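# Untie bag handles and take out three fruit

## Task

Undo the knot in the plastic bag's handles, then lift exactly three pieces of fruit out of the bag and set them down on the open table, with the remaining fruit still inside the bag.

## Robot and tools

Robot: two arms, left_arm and right_arm, each with a parallel two-finger gripper. Fixed cameras cam_high and cam_low sit on a beam behind the arms. cam_left_wrist and cam_right_wrist ride on the hands. All images are 896x504.

Frame: every position, velocity and target is in the scene frame. Its origin is at table-top height, halfway between the two arm bases, roughly 5 to 10 cm in from the table's near edge. +x points out over the table, +z points up, and +y points toward left_arm. Camera image sides do not match the arm names. Measured bases: left_arm at (+0.008, +0.305, +0.009) m, right_arm at (-0.007, -0.301, +0.011) m. A gripper's fingers extend along its own +z axis and close along its own y axis. end_effector_position is the point between the pads, about 1 cm short of the fingertips. Reported hand poses may be off by a few cm, more when the arm is stretched far.

The row: every motion command is a row of 14 numbers, each in [-1, 1]. The first 7 are left_arm's: dx, dy, dz, rx, ry, rz, opening. The last 7 are right_arm's, in the same order. Both arms are always included. dx, dy, dz are an offset along the scene axes, with 1.0 equal to 0.6 m. rx, ry, rz form a single rotation vector, 1.0 equal to 180 degrees, turning the hand about its own position. These six are offsets from that arm's Hand target as it stood when the action or call began, not a pose, and not from the previous row. Sending the same offset again moves the arm further. Sending six zeros re-requests the current Hand target, which also pulls back a hand that has settled short. The opening is absolute: +1 fully open (0.093 m), -1 closed. A 0 is a real command, so to keep a gripper as it is, resend its present value.

execute_actions: actions is a list of actions. Each action is a list of up to 15 rows, one row per 1/30 s control step. If fewer rows are given, the last row is held to fill 15. cameras takes a list of names, ["all"] or []. An empty actions list returns state and all images by default.

move: target is either one row or a list of up to 15 rows. All rows are offsets from the same starting Hand targets. The move drives each gripper along a straight line to its target, with all arms finishing together. It does not avoid obstacles or the other arm.
- speed: m/s, from 0.002 to 2.9, default 0.25. Turning is capped at twice this in rad/s. One value, or one per target.
- blend: in m. It rounds the corners at intermediate targets. 0 stops at each one.
- opening_speed: how fast the opening changes, in scale units per second, at least 0.2.
- grip_force: newtons per pad, 10 to 50. In this task it is capped at about 25 to 37 N.
- blocking: false returns early while the arms keep moving.
- cameras: as in execute_actions.
A changed opening on a later target is applied only after the arms come to rest there.

wait: seconds from 0 to 10. The arms hold their last command, and any running move carries on.
stop: brakes the running move.
zoom_image: camera is one of the four names. region is [x0, y0, x1, y1] in that camera's image pixels, with the origin at top-left, at most 504 wide and 504 high. Only cameras in the latest images can be zoomed.
finished_scene: takes scene, the current scene's number. Call it when the fruit are out and at rest.

Results:
- Per arm: end_effector_position (m) and end_effector_quat_wxyz.
- Hand target: the last commanded pose after clipping; the next offsets start from it.
- Tool commands: the current command of each tool.
- grip_measured: the gripper motor on the +1 to -1 scale. Empty pads meet near -0.94, and each mm of held width adds about 0.0208. It can read up to 0.02 high. A value below -0.94 does not prove that something thin is held.
- Joint positions: the last entry is the finger gap in m.
- Joint torques, and Joint velocities (sometimes marked within noise).
- Step readings of the hand position, for execute_actions only.
- For move, a move: line whose ending is done, off_target, moving, held or fault, plus limits such as paced or held. Done means the arm rests within 10 mm and 2 degrees of its target. It does not tell you about contact.

Control notes: each step, the commanded orientation is clipped to within 40 degrees of the current one. Friction and gravity can leave a hand low, short or tilted. Small moves may go sideways or not happen at all, so check the pose after each move and correct any tilt. Do not route a path close to an arm's own base, since this can flip its shoulder posture; go around instead.

Gripping: to hold firmly, send a value roughly 0.24 or more below the width reading. Fruit, being round or soft, may need lower. Keep sending that same value while carrying, and release by sending a value well above the width reading. Closing too hard in one step can spike the force. Plastic bag handles are thin, so grip strength may be lower on them.

Avoid:
- Dropping fruit, or releasing it while it is still moving.
- Fast contacts and hard presses: pressing farther past a surface pushes harder.
- Any fruit or the bag ending up off the table.
- Contact between the two arms, including one gripper closing on the other's fingers.
- Striking the bar under the bases, the plate behind it, or the low rail. These can rise about 3 cm above the table, and no warning is given.
- Long stretched-out holds or pushing toward unreachable poses. These heat the motors; watch for MOTOR HOT. An OVER-TEMPERATURE FAULT folds that arm away for good.

Each tool is called after "Call:" as a command line: name --argument value for each argument, lists and objects as JSON in quotes; but a table of rows of numbers goes row by row, as --pt "numbers of a row", without its own name.

## Session

Call:
execute_actions --actions '[]'

Scene clock: 0.00 s.
left_arm: end_effector_position=(+0.3860, +0.2623, +0.1078) grip_measured=+1.000 end_effector_quat_wxyz=(+0.585, +0.099, +0.801, -0.074) | right_arm: end_effector_position=(+0.3768, -0.3295, +0.0958) grip_measured=+1.000 end_effector_quat_wxyz=(+0.568, +0.052, +0.817, -0.089)
Joint positions: left_arm=[0.01 1.525 0.331 0.87 0.231 0.063 0.093] | right_arm=[-0.009 1.525 0.338 0.851 0.189 0.024 0.093]
Joint velocities: within noise
Joint torques (N m): no reading
Heat: left arm: 49 °C; right arm: 56 °C.
Hand target: left_arm +0.3861, +0.2627, +0.1068; +0.582, +0.099, +0.804, -0.074 | right_arm +0.3786, -0.3309, +0.1007; +0.573, +0.054, +0.813, -0.090
Tool commands: left_gripper/opening=+1.0 right_gripper/opening=+1.0

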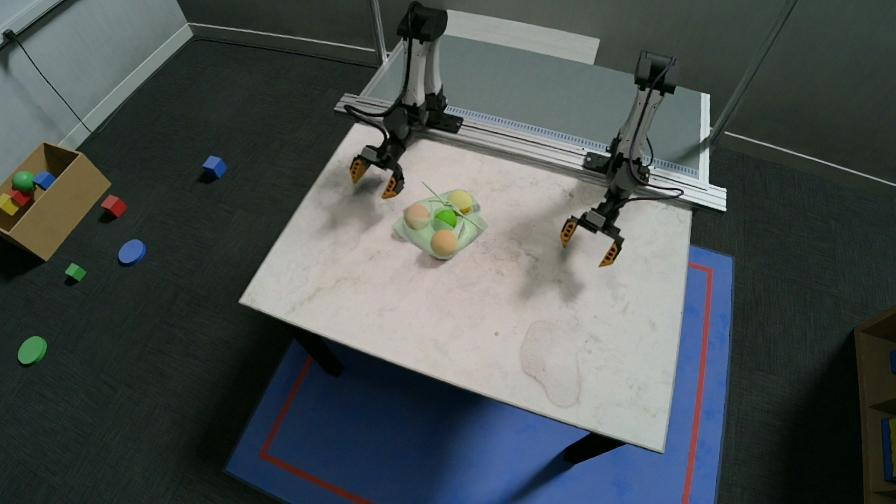

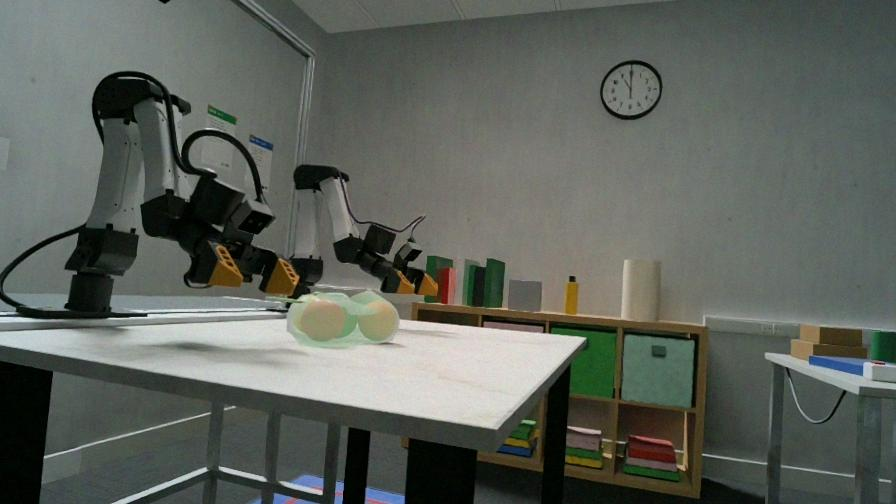

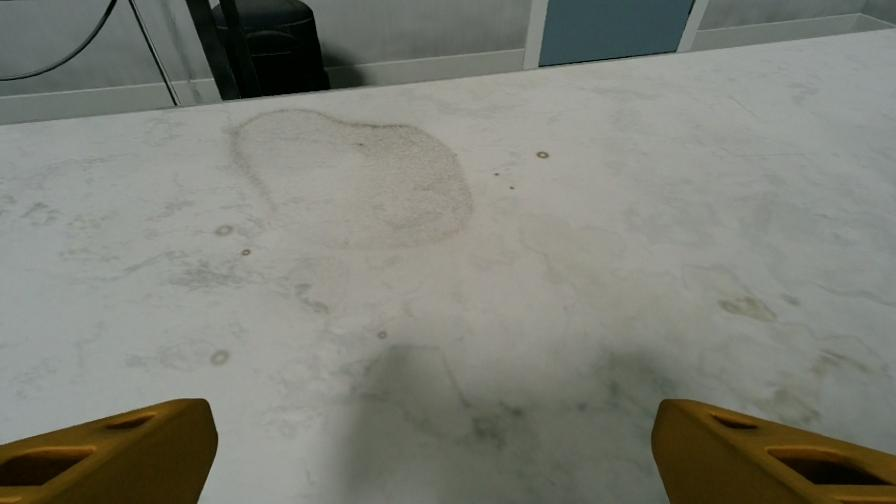

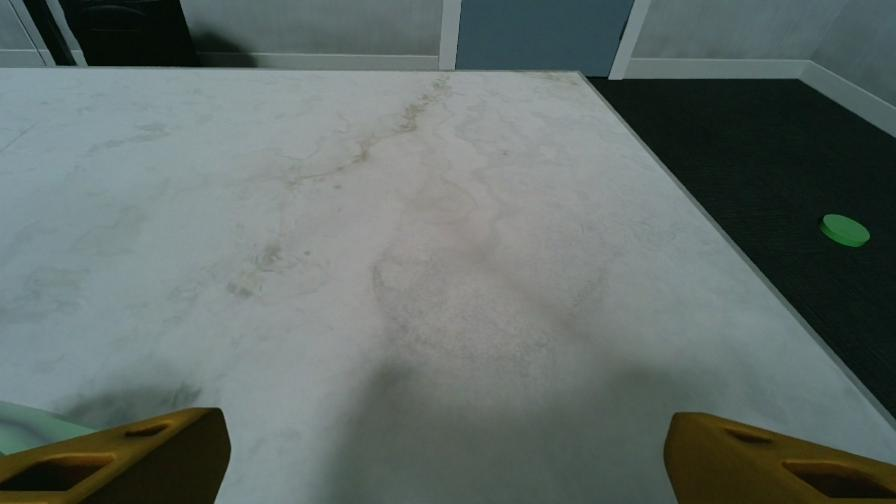

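Call:
zoom_image --camera "cam_high" --region '[380, 160, 510, 280]'

Call:
zoom_image --camera "cam_low" --region '[240, 240, 460, 370]'

Scaled by 3.877 from the camera's 896x504 image, which has a finer 1280x720 frame.

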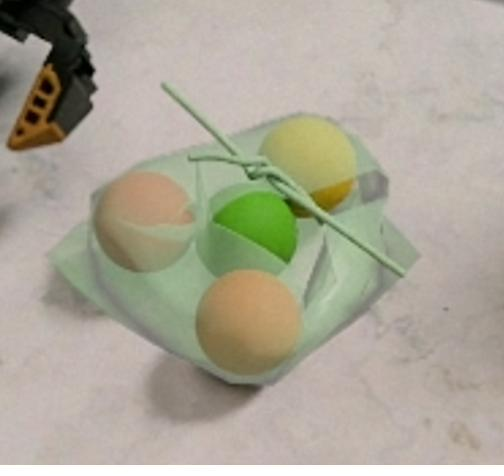

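Scaled by 2.291 from the camera's 896x504 image, which has a finer 1280x720 frame.

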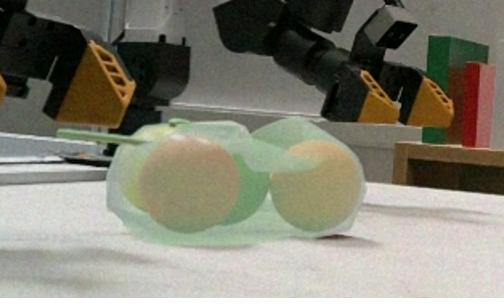

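Call:
move --target '[0,0,0,0,0,0,1,-0.198,0.268,0.282,0.0226,0.0364,0.21,1]' --cameras '["cam_right_wrist","cam_high"]'

Scene clock: 47.93 s.
left_arm: end_effector_position=(+0.3860, +0.2623, +0.1078) grip_measured=+1.000 end_effector_quat_wxyz=(+0.585, +0.099, +0.801, -0.074) | right_arm: end_effector_position=(+0.2614, -0.1732, +0.2572) grip_measured=+1.000 end_effector_quat_wxyz=(+0.515, -0.192, +0.827, +0.120)
Joint positions: left_arm=[0.01 1.525 0.331 0.87 0.231 0.063 0.093] | right_arm=[0.356 0.723 0.755 -0.447 -0.096 -0.013 0.093]
Joint torques (N m): left_arm=[0.38 -4.77 5.9 2.31 0.05 -0.01] | right_arm=[0.28 -0.58 13.2 2.39 -0.1 0]
Heat: left arm: 56 °C; right arm: 60 °C.
Hand target: left_arm +0.3861, +0.2627, +0.1068; +0.582, +0.099, +0.804, -0.074 | right_arm +0.2599, -0.1701, +0.2699; +0.523, -0.197, +0.820, +0.125
Off the commanded pose: left_arm 0.001 m, 0 deg | right_arm 0.013 m, 1 deg.
move: off_target (right_arm)
camera_calibration:
cam_right_wrist: T_world_to_cam=[[0.445142, -0.895419, 0.00859118, -0.273783], [-0.685508, -0.34693, -0.640092, 0.323515], [0.576131, 0.279043, -0.76825, 0.181238], [0, 0, 0, 1]] pos_world=[0.239228, -0.183486, 0.348668]
Images, in order (width x height): cam_high 896x504, cam_right_wrist 896x504.

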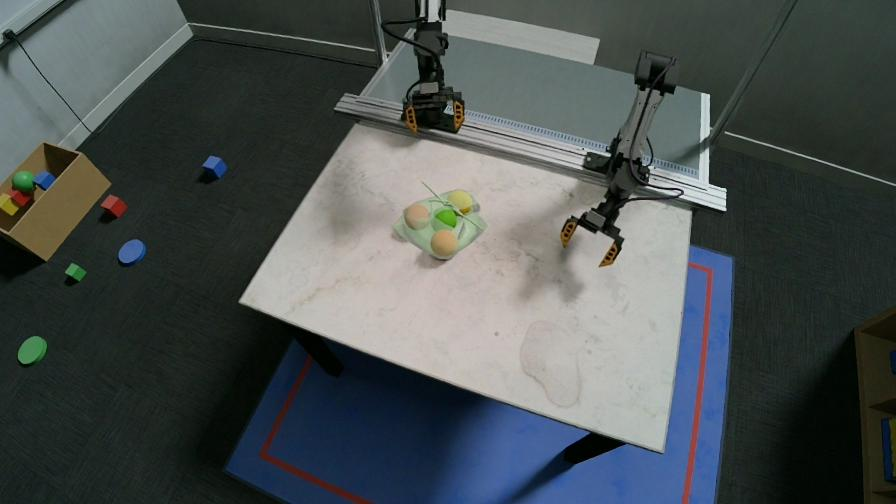

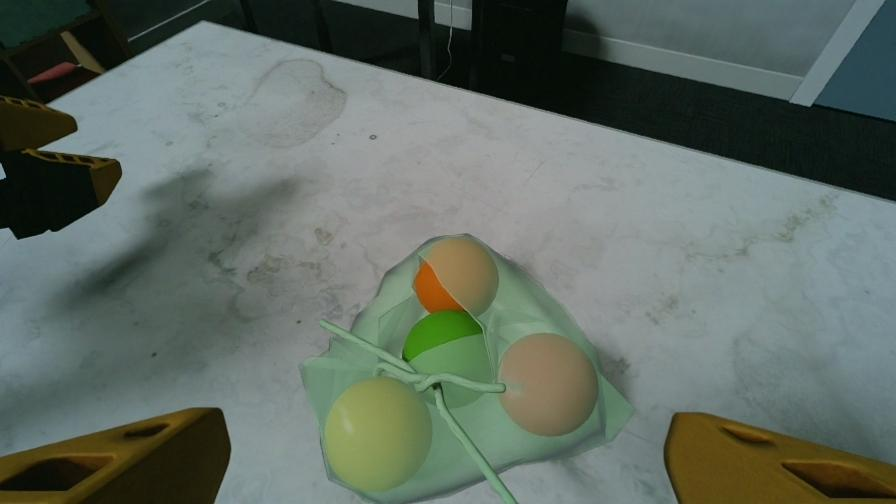

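Call:
zoom_image --camera "cam_right_wrist" --region '[280, 220, 660, 504]'

Call:
zoom_image --camera "cam_right_wrist" --region '[300, 300, 530, 504]'

Scaled by 1.326 from the camera's 896x504 image, which has a finer 1280x720 frame.

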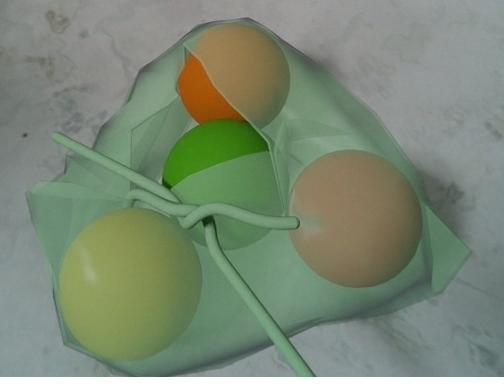

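Scaled by 2.191 from the camera's 896x504 image, which has a finer 1280x720 frame.

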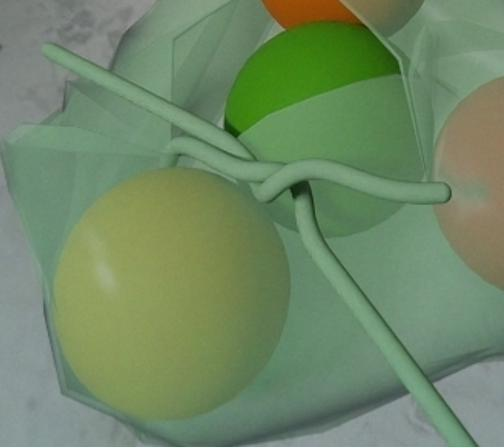

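Call:
move --target '[-0.1,0.1,0.2,0,0,0,1,0,0.02,-0.17,0,0,0,1]' --cameras '["cam_right_wrist","cam_low"]'

Call:
zoom_image --camera "cam_right_wrist" --region '[280, 160, 580, 400]'

Call:
zoom_image --camera "cam_low" --region '[260, 250, 430, 360]'

Scene clock: 122.00 s.
left_arm: end_effector_position=(+0.3250, +0.3224, +0.2229) grip_measured=+1.000 end_effector_quat_wxyz=(+0.585, +0.095, +0.802, -0.073) | right_arm: end_effector_position=(+0.2597, -0.1580, +0.1740) grip_measured=+1.000 end_effector_quat_wxyz=(+0.525, -0.200, +0.817, +0.128)
Joint positions: left_arm=[0.358 0.89 0.537 -0.019 0.55 0.185 0.093] | right_arm=[0.456 0.705 0.395 -0.074 -0.024 0.017 0.093]
Joint torques (N m): left_arm=[0.68 -1.35 9.63 2.06 0.26 0.1] | right_arm=[0.44 0.02 8.61 2.75 0.16 0.11]
Heat: left arm: 57 °C; right arm: 73 °C.
Hand target: left_arm +0.3261, +0.3227, +0.2267; +0.582, +0.099, +0.804, -0.074 | right_arm +0.2598, -0.1581, +0.1678; +0.523, -0.197, +0.820, +0.125
Off the commanded pose: left_arm 0.004 m, 1 deg | right_arm 0.006 m, 1 deg.
move: done
camera_calibration:
cam_right_wrist: T_world_to_cam=[[0.465247, -0.885122, 0.0101973, -0.262657], [-0.660779, -0.354945, -0.661351, 0.270464], [0.588996, 0.300953, -0.750007, 0.110946], [0, 0, 0, 1]] pos_world=[0.235571, -0.169874, 0.264761]
Images, in order (width x height): cam_low 896x504, cam_right_wrist 896x504.

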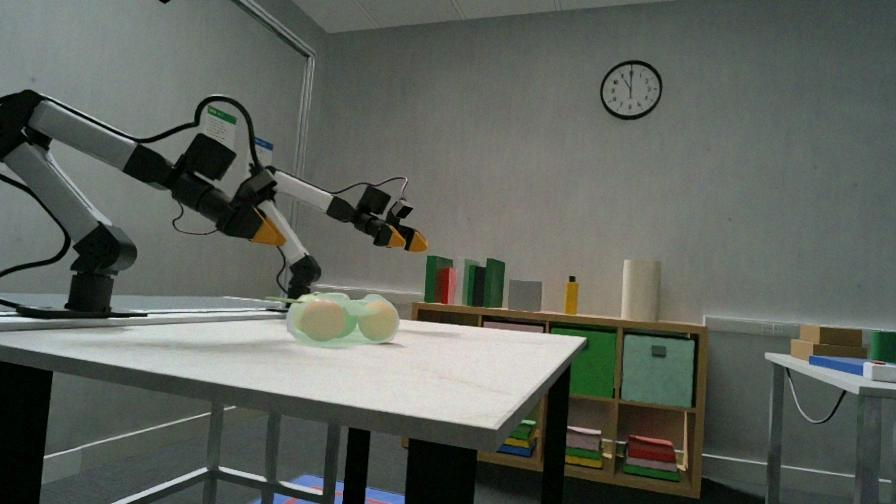

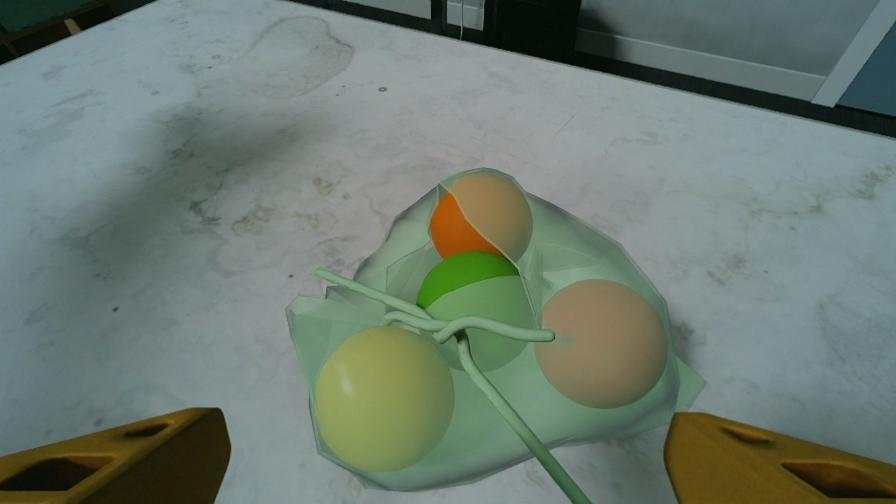

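Scaled by 1.680 from the camera's 896x504 image, which has a finer 1280x720 frame.

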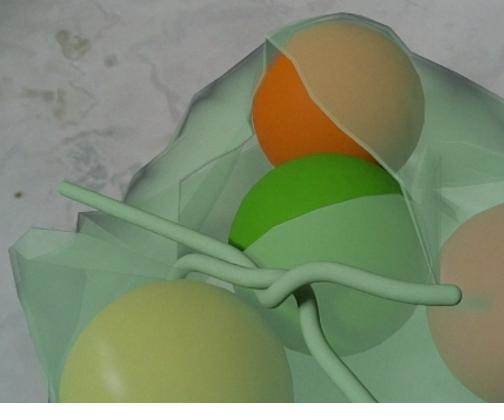

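Scaled by 2.965 from the camera's 896x504 image, which has a finer 1280x720 frame.

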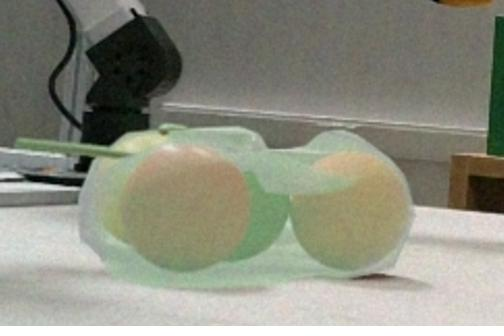

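Call:
move --target '[-0.1,-0.511,-0.1345,-0.003,-0.006,-0.2545,1,0.198,-0.288,-0.112,-0.0226,-0.0364,-0.21,1]' --cameras '["cam_left_wrist"]'

Call:
zoom_image --camera "cam_left_wrist" --region '[250, 100, 650, 400]'

Scene clock: 176.40 s.
left_arm: end_effector_position=(+0.2613, +0.0197, +0.1420) grip_measured=+1.000 end_effector_quat_wxyz=(+0.512, +0.407, +0.696, -0.298) | right_arm: end_effector_position=(+0.3705, -0.3252, +0.0917) grip_measured=+1.000 end_effector_quat_wxyz=(+0.561, +0.042, +0.822, -0.084)
Joint positions: left_arm=[-0.667 1.37 0.412 0.637 0.356 0.106 0.093] | right_arm=[-0.003 1.505 0.318 0.834 0.177 0.018 0.093]
Joint torques (N m): left_arm=[-0.06 -3.37 8.18 2.36 -0.02 -0.11] | right_arm=[-0.84 -3.85 9.69 2.75 0.23 0.07]
Heat: left arm: 55 °C; right arm: 65 °C.
Hand target: left_arm +0.2661, +0.0161, +0.1460; +0.515, +0.402, +0.696, -0.297 | right_arm +0.3787, -0.3309, +0.1007; +0.573, +0.054, +0.813, -0.090
Off the commanded pose: left_arm 0.007 m, 1 deg | right_arm 0.013 m, 2 deg.
move: off_target (right_arm)
camera_calibration:
cam_left_wrist: T_world_to_cam=[[-0.874409, -0.485152, -0.00597688, 0.238061], [-0.320661, 0.587098, -0.743298, 0.217478], [0.364121, -0.64803, -0.668934, 0.101516], [0, 0, 0, 1]] pos_world=[0.240936, 0.0536001, 0.230982]
Images, in order (width x height): cam_left_wrist 896x504.

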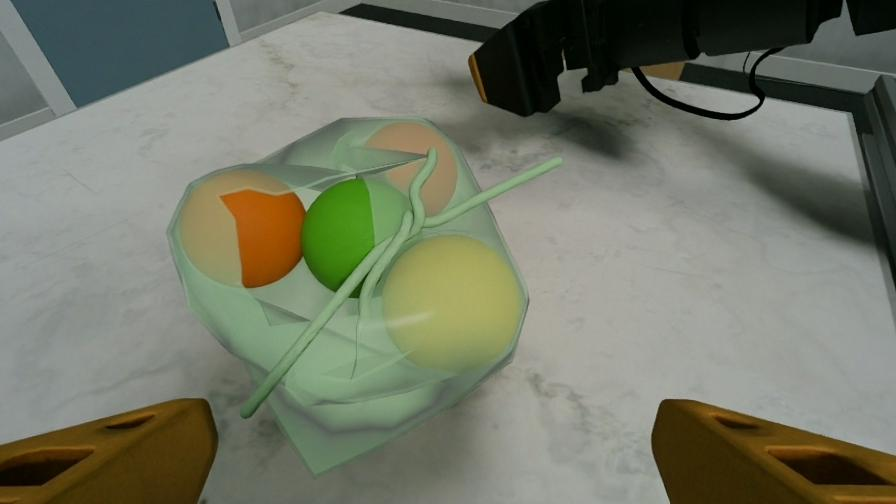

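Scaled by 1.260 from the camera's 896x504 image, which has a finer 1280x720 frame.

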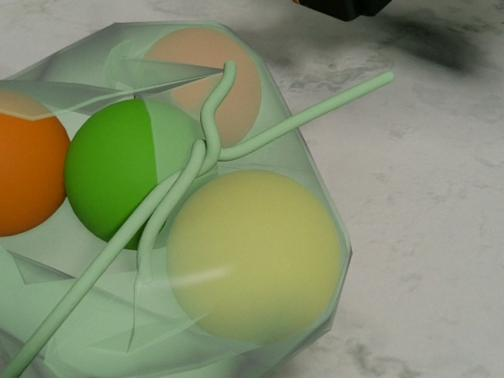

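Call:
zoom_image --camera "cam_left_wrist" --region '[330, 130, 500, 330]'

Call:
zoom_image --camera "cam_left_wrist" --region '[380, 180, 450, 250]'

Scaled by 2.520 from the camera's 896x504 image, which has a finer 1280x720 frame.

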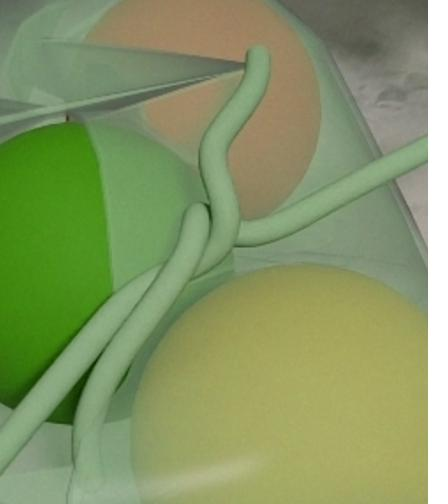

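Scaled by 7.200 from the camera's 896x504 image, which has a finer 1280x720 frame.

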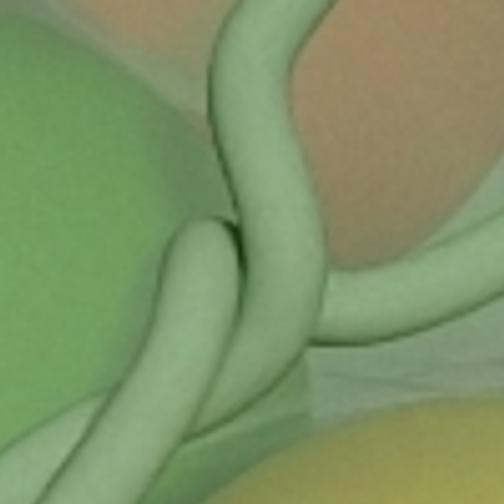

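Call:
move --target '[0,0.05,0.05,0,0,0,1,-0.028,0.315,0.1655,0.2706,0.3066,-0.2759,1]' --cameras '["cam_right_wrist","cam_left_wrist","cam_high"]'

Scene clock: 356.77 s.
left_arm: end_effector_position=(+0.2642, +0.0468, +0.1667) grip_measured=+1.000 end_effector_quat_wxyz=(+0.510, +0.398, +0.702, -0.297) | right_arm: end_effector_position=(+0.3616, -0.1432, +0.1979) grip_measured=+1.000 end_effector_quat_wxyz=(+0.030, +0.533, +0.845, +0.032)
Joint positions: left_arm=[-0.568 1.206 0.434 0.435 0.437 0.123 0.093] | right_arm=[0.374 1.983 2.1 -1.561 -0.02 1.509 0.093]
Joint torques (N m): left_arm=[0.75 -4.57 8.9 2.14 0.21 0.08] | right_arm=[-0.2 -8.34 10.89 0.45 -0.01 0.12]
Heat: left arm: 64 °C; right arm: 65 °C.
Hand target: left_arm +0.2661, +0.0461, +0.1761; +0.515, +0.402, +0.696, -0.297 | right_arm +0.3619, -0.1419, +0.1999; +0.000, +0.537, +0.843, -0.001
Off the commanded pose: left_arm 0.009 m, 1 deg | right_arm 0.003 m, 5 deg.
joint sent to its limit (right arm) — joint 4 (wrist pitch), lower limit. The joint targets are off in orientation, not in position.
move: off_target (right_arm)
camera_calibration:
cam_left_wrist: T_world_to_cam=[[-0.865838, -0.500259, 0.00812695, 0.249972], [-0.341016, 0.578181, -0.741225, 0.226309], [0.366106, -0.644552, -0.671207, 0.134341], [0, 0, 0, 1]] pos_world=[0.244427, 0.080793, 0.255885]
cam_right_wrist: T_world_to_cam=[[-0.894382, -0.438997, -0.0858075, 0.277362], [-0.435486, 0.810775, 0.391146, 0.235982], [-0.102141, 0.387202, -0.91632, 0.359579], [0, 0, 0, 1]] pos_world=[0.387562, -0.208797, 0.260985]
Images, in order (width x height): cam_high 896x504, cam_left_wrist 896x504, cam_right_wrist 896x504.

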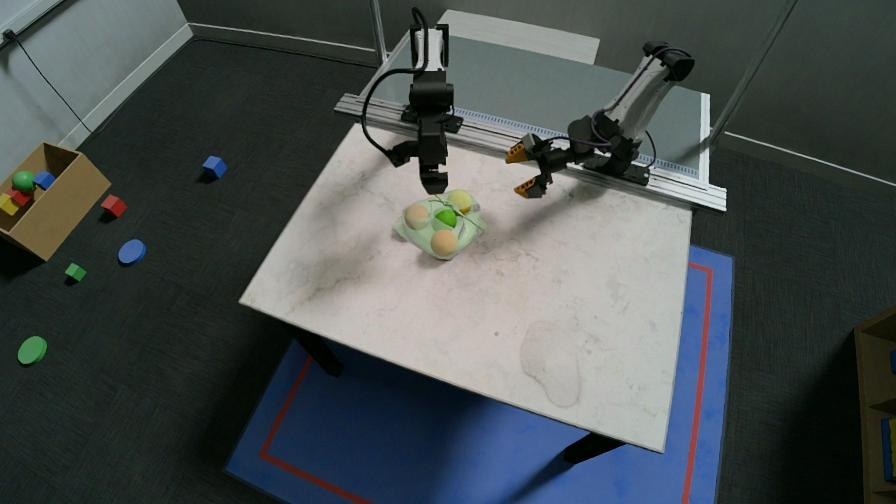

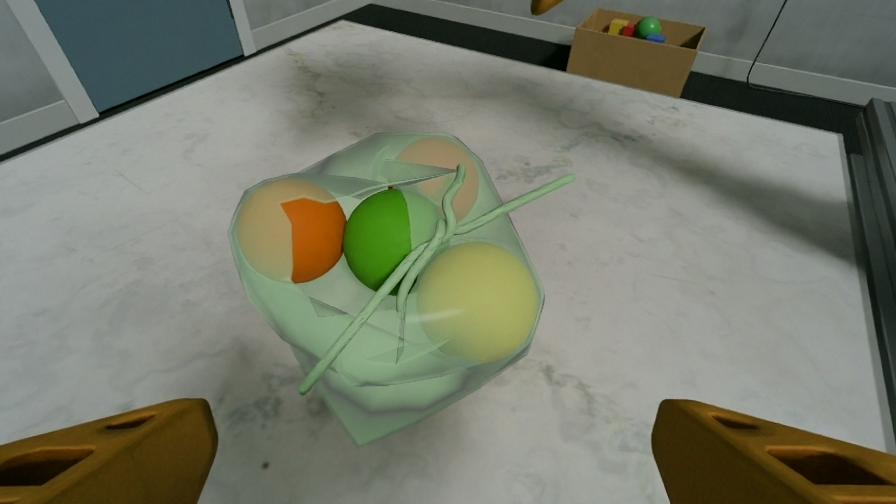

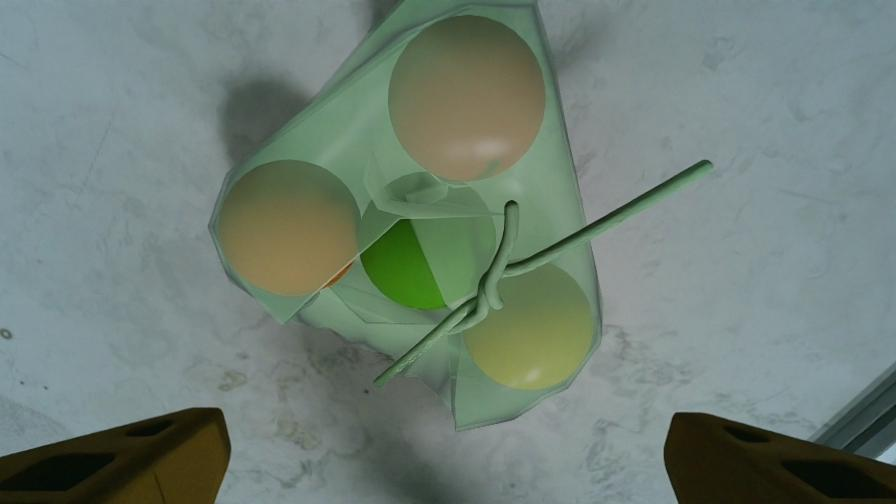

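Call:
zoom_image --camera "cam_right_wrist" --region '[360, 150, 720, 440]'

Call:
zoom_image --camera "cam_right_wrist" --region '[430, 190, 560, 350]'

Scaled by 1.400 from the camera's 896x504 image, which has a finer 1280x720 frame.

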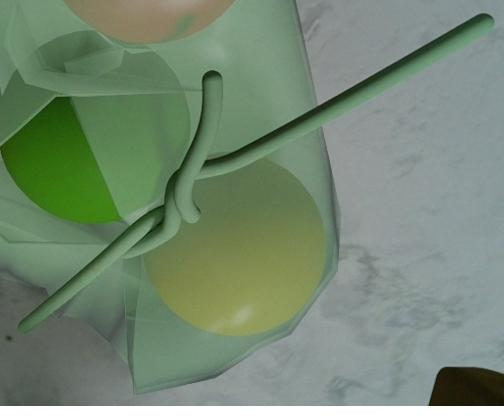

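Scaled by 3.150 from the camera's 896x504 image, which has a finer 1280x720 frame.

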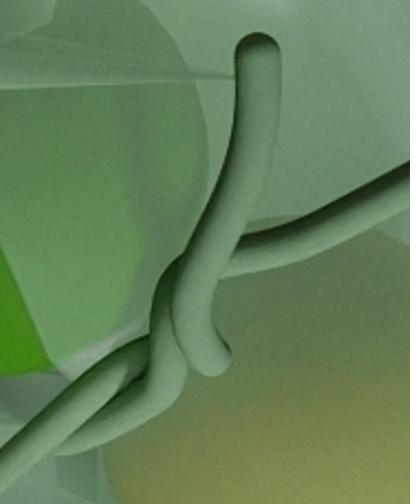

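Call:
move --target '[0,0,0,0,0,0,1,-0.0232,-0.0152,-0.15,0,0,0,-0.4]' --cameras '["cam_right_wrist","cam_left_wrist"]'

Scene clock: 451.23 s.
left_arm: end_effector_position=(+0.2642, +0.0468, +0.1667) grip_measured=+1.000 end_effector_quat_wxyz=(+0.510, +0.398, +0.702, -0.297) | right_arm: end_effector_position=(+0.3496, -0.1508, +0.1049) grip_measured=-0.399 end_effector_quat_wxyz=(-0.002, +0.534, +0.845, -0.010)
Joint positions: left_arm=[-0.568 1.206 0.434 0.435 0.437 0.123 0.093] | right_arm=[0.374 1.981 1.726 -1.294 -0.021 1.509 0.026]
Joint torques (N m): left_arm=[0.79 -4.55 8.91 2.13 0.2 0.06] | right_arm=[-0.4 -12.45 6.63 0.55 -0.02 0.05]
Heat: left arm: 61 °C; right arm: 67 °C.
Hand target: left_arm +0.2661, +0.0461, +0.1761; +0.515, +0.402, +0.696, -0.297 | right_arm +0.3480, -0.1510, +0.1100; +0.000, +0.537, +0.843, +0.000
Off the commanded pose: left_arm 0.010 m, 1 deg | right_arm 0.005 m, 1 deg.
move: done
camera_calibration:
cam_left_wrist: T_world_to_cam=[[-0.865838, -0.500259, 0.00812695, 0.249972], [-0.341016, 0.578181, -0.741225, 0.226309], [0.366106, -0.644552, -0.671207, 0.134341], [0, 0, 0, 1]] pos_world=[0.244427, 0.080793, 0.255885]
cam_right_wrist: T_world_to_cam=[[-0.899226, -0.437058, 0.0193237, 0.246262], [-0.393491, 0.827314, 0.400896, 0.260067], [-0.191201, 0.352892, -0.91592, 0.302027], [0, 0, 0, 1]] pos_world=[0.381527, -0.21411, 0.167614]
Images, in order (width x height): cam_left_wrist 896x504, cam_right_wrist 896x504.

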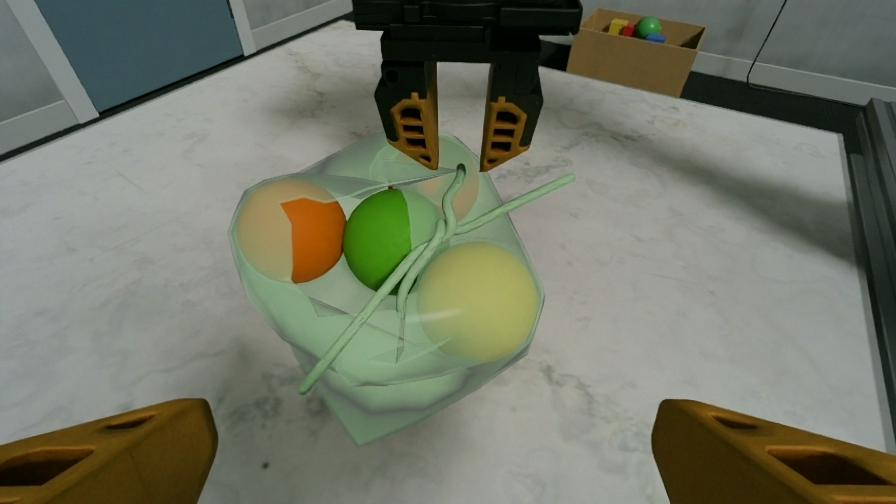

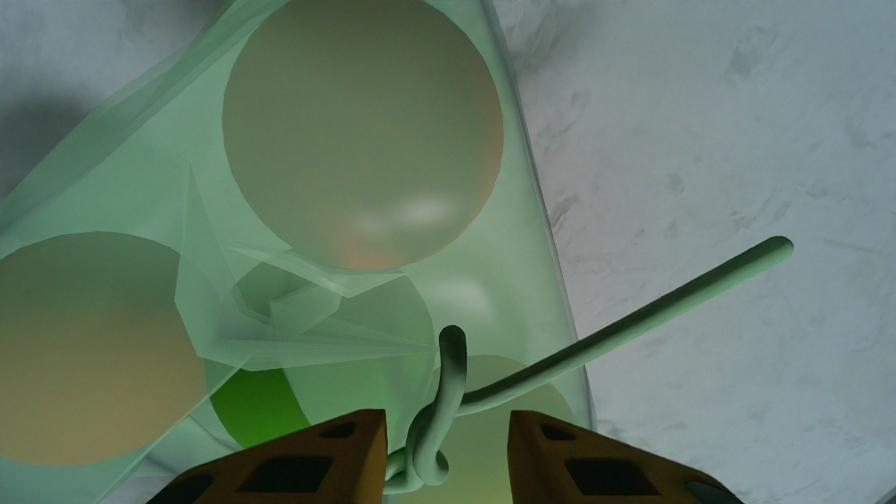

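Call:
move --target '[0,0,0,0,0,0,1,-0.006,0.0167,-0.03,0,0,0,-0.4]' --cameras '["cam_right_wrist"]' --speed 0.1

Scene clock: 473.57 s.
left_arm: end_effector_position=(+0.2642, +0.0468, +0.1667) grip_measured=+1.000 end_effector_quat_wxyz=(+0.510, +0.398, +0.702, -0.297) | right_arm: end_effector_position=(+0.3468, -0.1424, +0.0896) grip_measured=-0.399 end_effector_quat_wxyz=(+0.000, +0.535, +0.845, -0.007)
Joint positions: left_arm=[-0.568 1.206 0.434 0.435 0.437 0.123 0.093] | right_arm=[0.398 1.981 1.666 -1.226 -0.021 1.535 0.026]
Joint torques (N m): left_arm=[0.81 -4.57 8.94 2.13 0.22 0.09] | right_arm=[-0.03 -11.62 6.58 0.55 0 0.09]
Heat: left arm: 61 °C; right arm: 63 °C.
Hand target: left_arm +0.2661, +0.0461, +0.1761; +0.515, +0.402, +0.696, -0.297 | right_arm +0.3444, -0.1409, +0.0920; +0.000, +0.537, +0.843, -0.001
Off the commanded pose: left_arm 0.010 m, 1 deg | right_arm 0.004 m, 1 deg.
move: done
camera_calibration:
cam_right_wrist: T_world_to_cam=[[-0.899888, -0.435971, 0.0114327, 0.248765], [-0.395262, 0.826378, 0.401084, 0.258528], [-0.184309, 0.356412, -0.91597, 0.282595], [0, 0, 0, 1]] pos_world=[0.378131, -0.205907, 0.152313]
Images, in order (width x height): cam_right_wrist 896x504.

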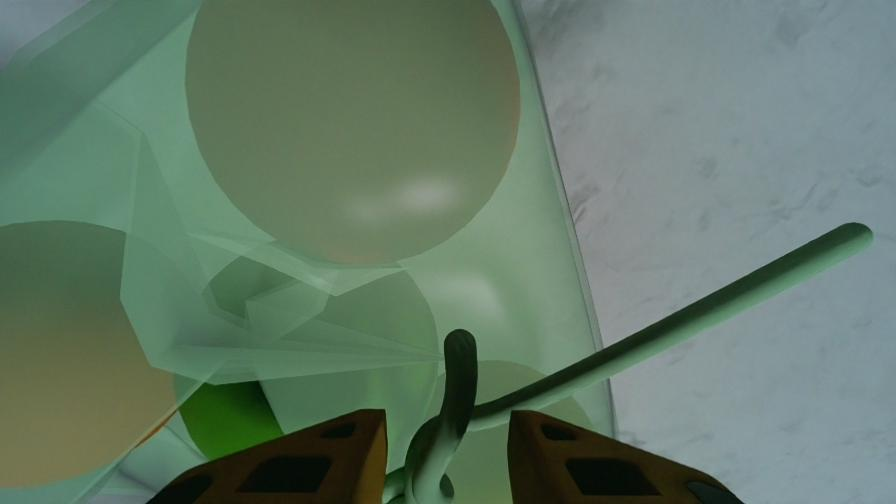

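Call:
move --target '[0,0,0,0,0,0,1,0,0,-0.029,0,0,0,-0.4]' --cameras '["cam_right_wrist","cam_left_wrist"]' --speed 0.08

Call:
zoom_image --camera "cam_left_wrist" --region '[350, 100, 600, 300]'

Scene clock: 492.23 s.
left_arm: end_effector_position=(+0.2642, +0.0468, +0.1667) grip_measured=+1.000 end_effector_quat_wxyz=(+0.510, +0.398, +0.702, -0.297) | right_arm: end_effector_position=(+0.3460, -0.1431, +0.0762) grip_measured=-0.399 end_effector_quat_wxyz=(+0.001, +0.536, +0.844, -0.005)
Joint positions: left_arm=[-0.568 1.206 0.434 0.435 0.437 0.123 0.093] | right_arm=[0.398 1.981 1.612 -1.169 -0.021 1.537 0.026]
Joint torques (N m): left_arm=[0.73 -4.51 8.94 2.13 0.2 0.09] | right_arm=[0.12 -10.63 6.27 0.69 -0.01 0.08]
Heat: left arm: 60 °C; right arm: 60 °C.
Hand target: left_arm +0.2661, +0.0461, +0.1761; +0.515, +0.402, +0.696, -0.297 | right_arm +0.3444, -0.1409, +0.0746; +0.000, +0.537, +0.843, +0.000
Off the commanded pose: left_arm 0.010 m, 1 deg | right_arm 0.003 m, 1 deg.
move: done
camera_calibration:
cam_left_wrist: T_world_to_cam=[[-0.865838, -0.500259, 0.00812695, 0.249972], [-0.341016, 0.578181, -0.741225, 0.226309], [0.366106, -0.644552, -0.671207, 0.134341], [0, 0, 0, 1]] pos_world=[0.244427, 0.080793, 0.255885]
cam_right_wrist: T_world_to_cam=[[-0.900538, -0.434711, 0.00765561, 0.24866], [-0.395489, 0.826348, 0.40092, 0.264353], [-0.18061, 0.358016, -0.916081, 0.269409], [0, 0, 0, 1]] pos_world=[0.377134, -0.206806, 0.138912]
Images, in order (width x height): cam_left_wrist 896x504, cam_right_wrist 896x504.

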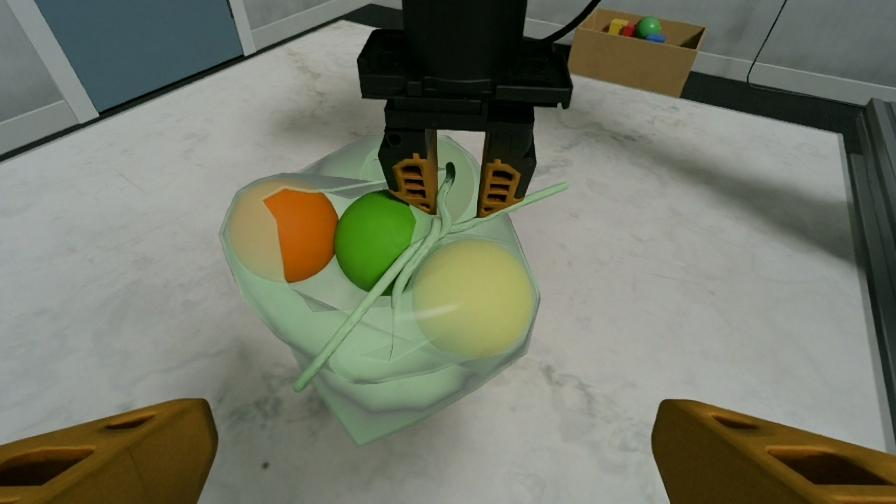

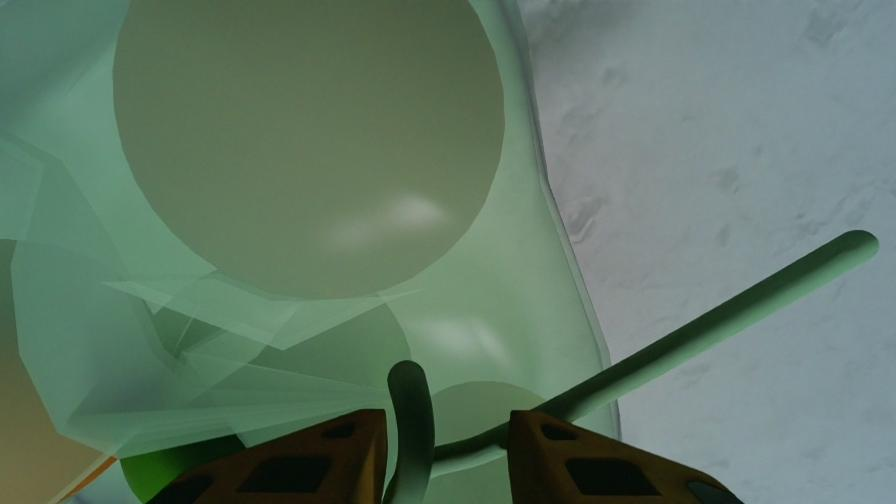

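Scaled by 2.016 from the camera's 896x504 image, which has a finer 1280x720 frame.

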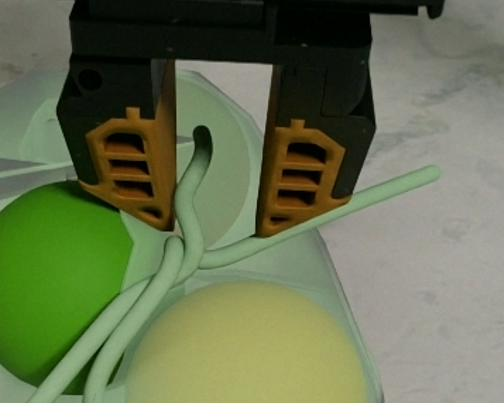

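Call:
move --target '[0,0,0,0,0,0,1,0,0,0.005,0,0,0,-1]' --opening_speed 0.6 --cameras '["cam_right_wrist","cam_left_wrist"]' --speed 0.08

Call:
zoom_image --camera "cam_left_wrist" --region '[350, 100, 600, 300]'

Scene clock: 505.33 s.
left_arm: end_effector_position=(+0.2642, +0.0468, +0.1667) grip_measured=+1.000 end_effector_quat_wxyz=(+0.510, +0.398, +0.702, -0.297) | right_arm: end_effector_position=(+0.3468, -0.1428, +0.0762) grip_measured=-0.908 end_effector_quat_wxyz=(+0.002, +0.536, +0.845, -0.004)
Joint positions: left_arm=[-0.568 1.206 0.434 0.435 0.437 0.123 0.093] | right_arm=[0.398 1.981 1.612 -1.165 -0.021 1.537 0.002]
Joint torques (N m): left_arm=[0.77 -4.59 9.01 2.13 0.21 0.07] | right_arm=[0.18 -10.97 7.41 0.5 -0.01 0.08]
Heat: left arm: 60 °C; right arm: 60 °C.
Hand target: left_arm +0.2661, +0.0461, +0.1761; +0.515, +0.402, +0.696, -0.297 | right_arm +0.3444, -0.1409, +0.0776; +0.000, +0.537, +0.843, -0.001
Off the commanded pose: left_arm 0.010 m, 1 deg | right_arm 0.003 m, 1 deg.
move: done
camera_calibration:
cam_left_wrist: T_world_to_cam=[[-0.865838, -0.500259, 0.00812695, 0.249972], [-0.341016, 0.578181, -0.741225, 0.226309], [0.366106, -0.644552, -0.671207, 0.134341], [0, 0, 0, 1]] pos_world=[0.244427, 0.080793, 0.255885]
cam_right_wrist: T_world_to_cam=[[-0.900516, -0.434803, 0.00419229, 0.249652], [-0.396851, 0.825779, 0.400747, 0.264807], [-0.177708, 0.359216, -0.916179, 0.268592], [0, 0, 0, 1]] pos_world=[0.377635, -0.206605, 0.138911]
Images, in order (width x height): cam_left_wrist 896x504, cam_right_wrist 896x504.

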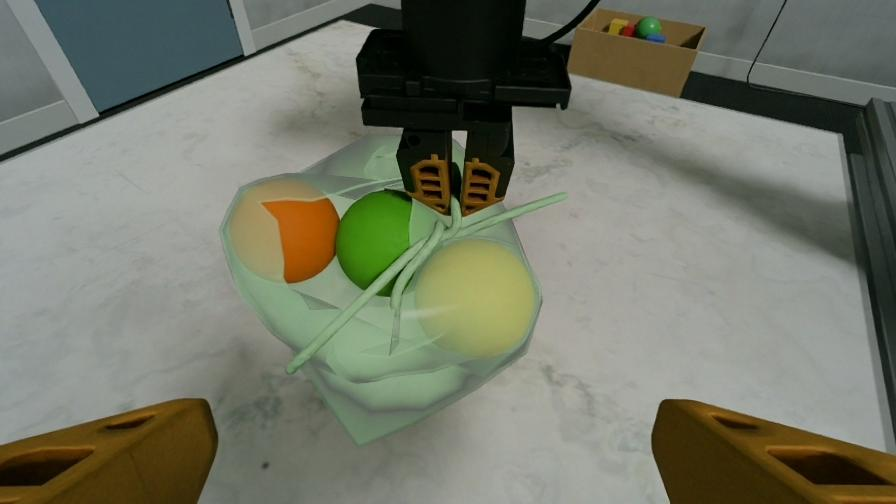

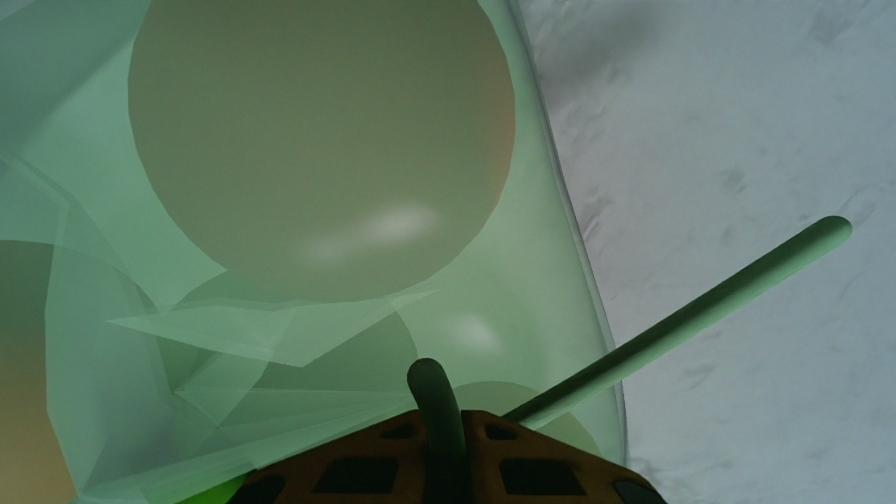

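Scaled by 2.016 from the camera's 896x504 image, which has a finer 1280x720 frame.

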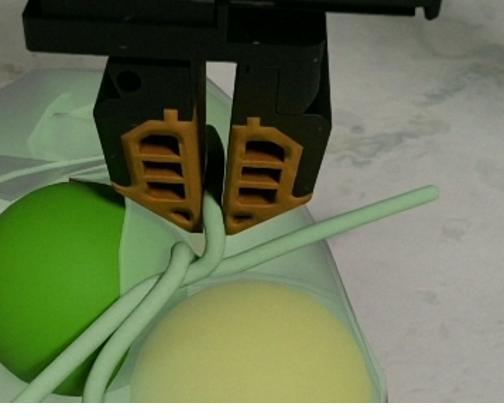

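Call:
move --target '[0,0,0,0,0,0,1,0,-0.067,0.042,0,0,0,-1]' --cameras '["cam_right_wrist","cam_left_wrist"]' --speed 0.06

Call:
zoom_image --camera "cam_left_wrist" --region '[350, 100, 600, 300]'

Scene clock: 514.63 s.
left_arm: end_effector_position=(+0.2642, +0.0468, +0.1667) grip_measured=+1.000 end_effector_quat_wxyz=(+0.510, +0.398, +0.702, -0.297) | right_arm: end_effector_position=(+0.3508, -0.1775, +0.0907) grip_measured=-0.908 end_effector_quat_wxyz=(+0.001, +0.537, +0.843, -0.005)
Joint positions: left_arm=[-0.568 1.206 0.434 0.435 0.437 0.123 0.093] | right_arm=[0.306 1.943 1.612 -1.208 -0.024 1.449 0.002]
Joint torques (N m): left_arm=[0.79 -4.59 8.9 2.14 0.22 0.07] | right_arm=[-0.85 -13.33 7.43 0.2 -0.03 -0.07]
Heat: left arm: 60 °C; right arm: 60 °C.
Hand target: left_arm +0.2661, +0.0461, +0.1761; +0.515, +0.402, +0.696, -0.297 | right_arm +0.3444, -0.1811, +0.1027; +0.000, +0.537, +0.843, -0.001
Off the commanded pose: left_arm 0.010 m, 1 deg | right_arm 0.014 m, 1 deg.
move: off_target (right_arm)
camera_calibration:
cam_left_wrist: T_world_to_cam=[[-0.865838, -0.500259, 0.00812695, 0.249972], [-0.341016, 0.578181, -0.741225, 0.226309], [0.366106, -0.644552, -0.671207, 0.134341], [0, 0, 0, 1]] pos_world=[0.244427, 0.080793, 0.255885]
cam_right_wrist: T_world_to_cam=[[-0.902192, -0.431271, 0.00741959, 0.239106], [-0.392483, 0.827941, 0.400588, 0.288117], [-0.178905, 0.358495, -0.916228, 0.295343], [0, 0, 0, 1]] pos_world=[0.381639, -0.241303, 0.153412]
Images, in order (width x height): cam_left_wrist 896x504, cam_right_wrist 896x504.

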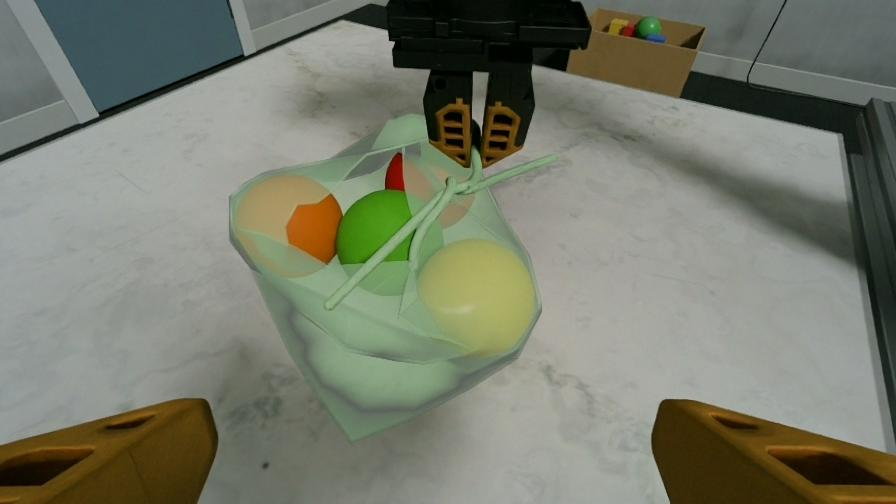

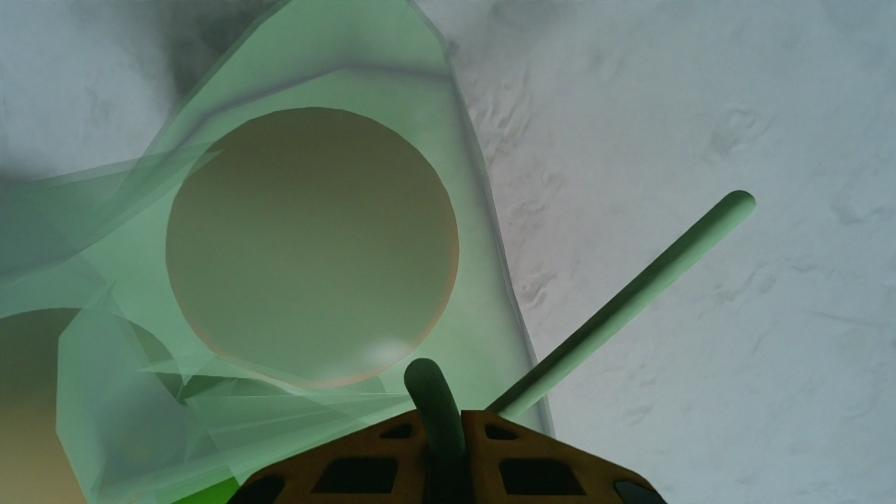

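Scaled by 2.016 from the camera's 896x504 image, which has a finer 1280x720 frame.

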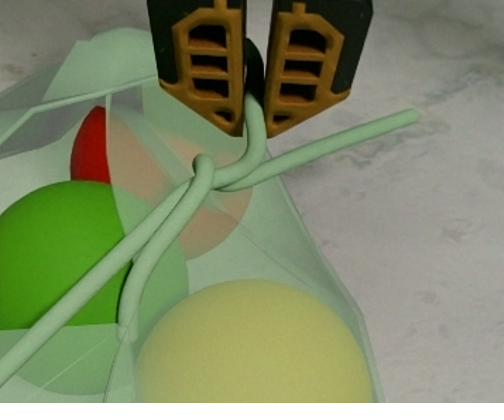

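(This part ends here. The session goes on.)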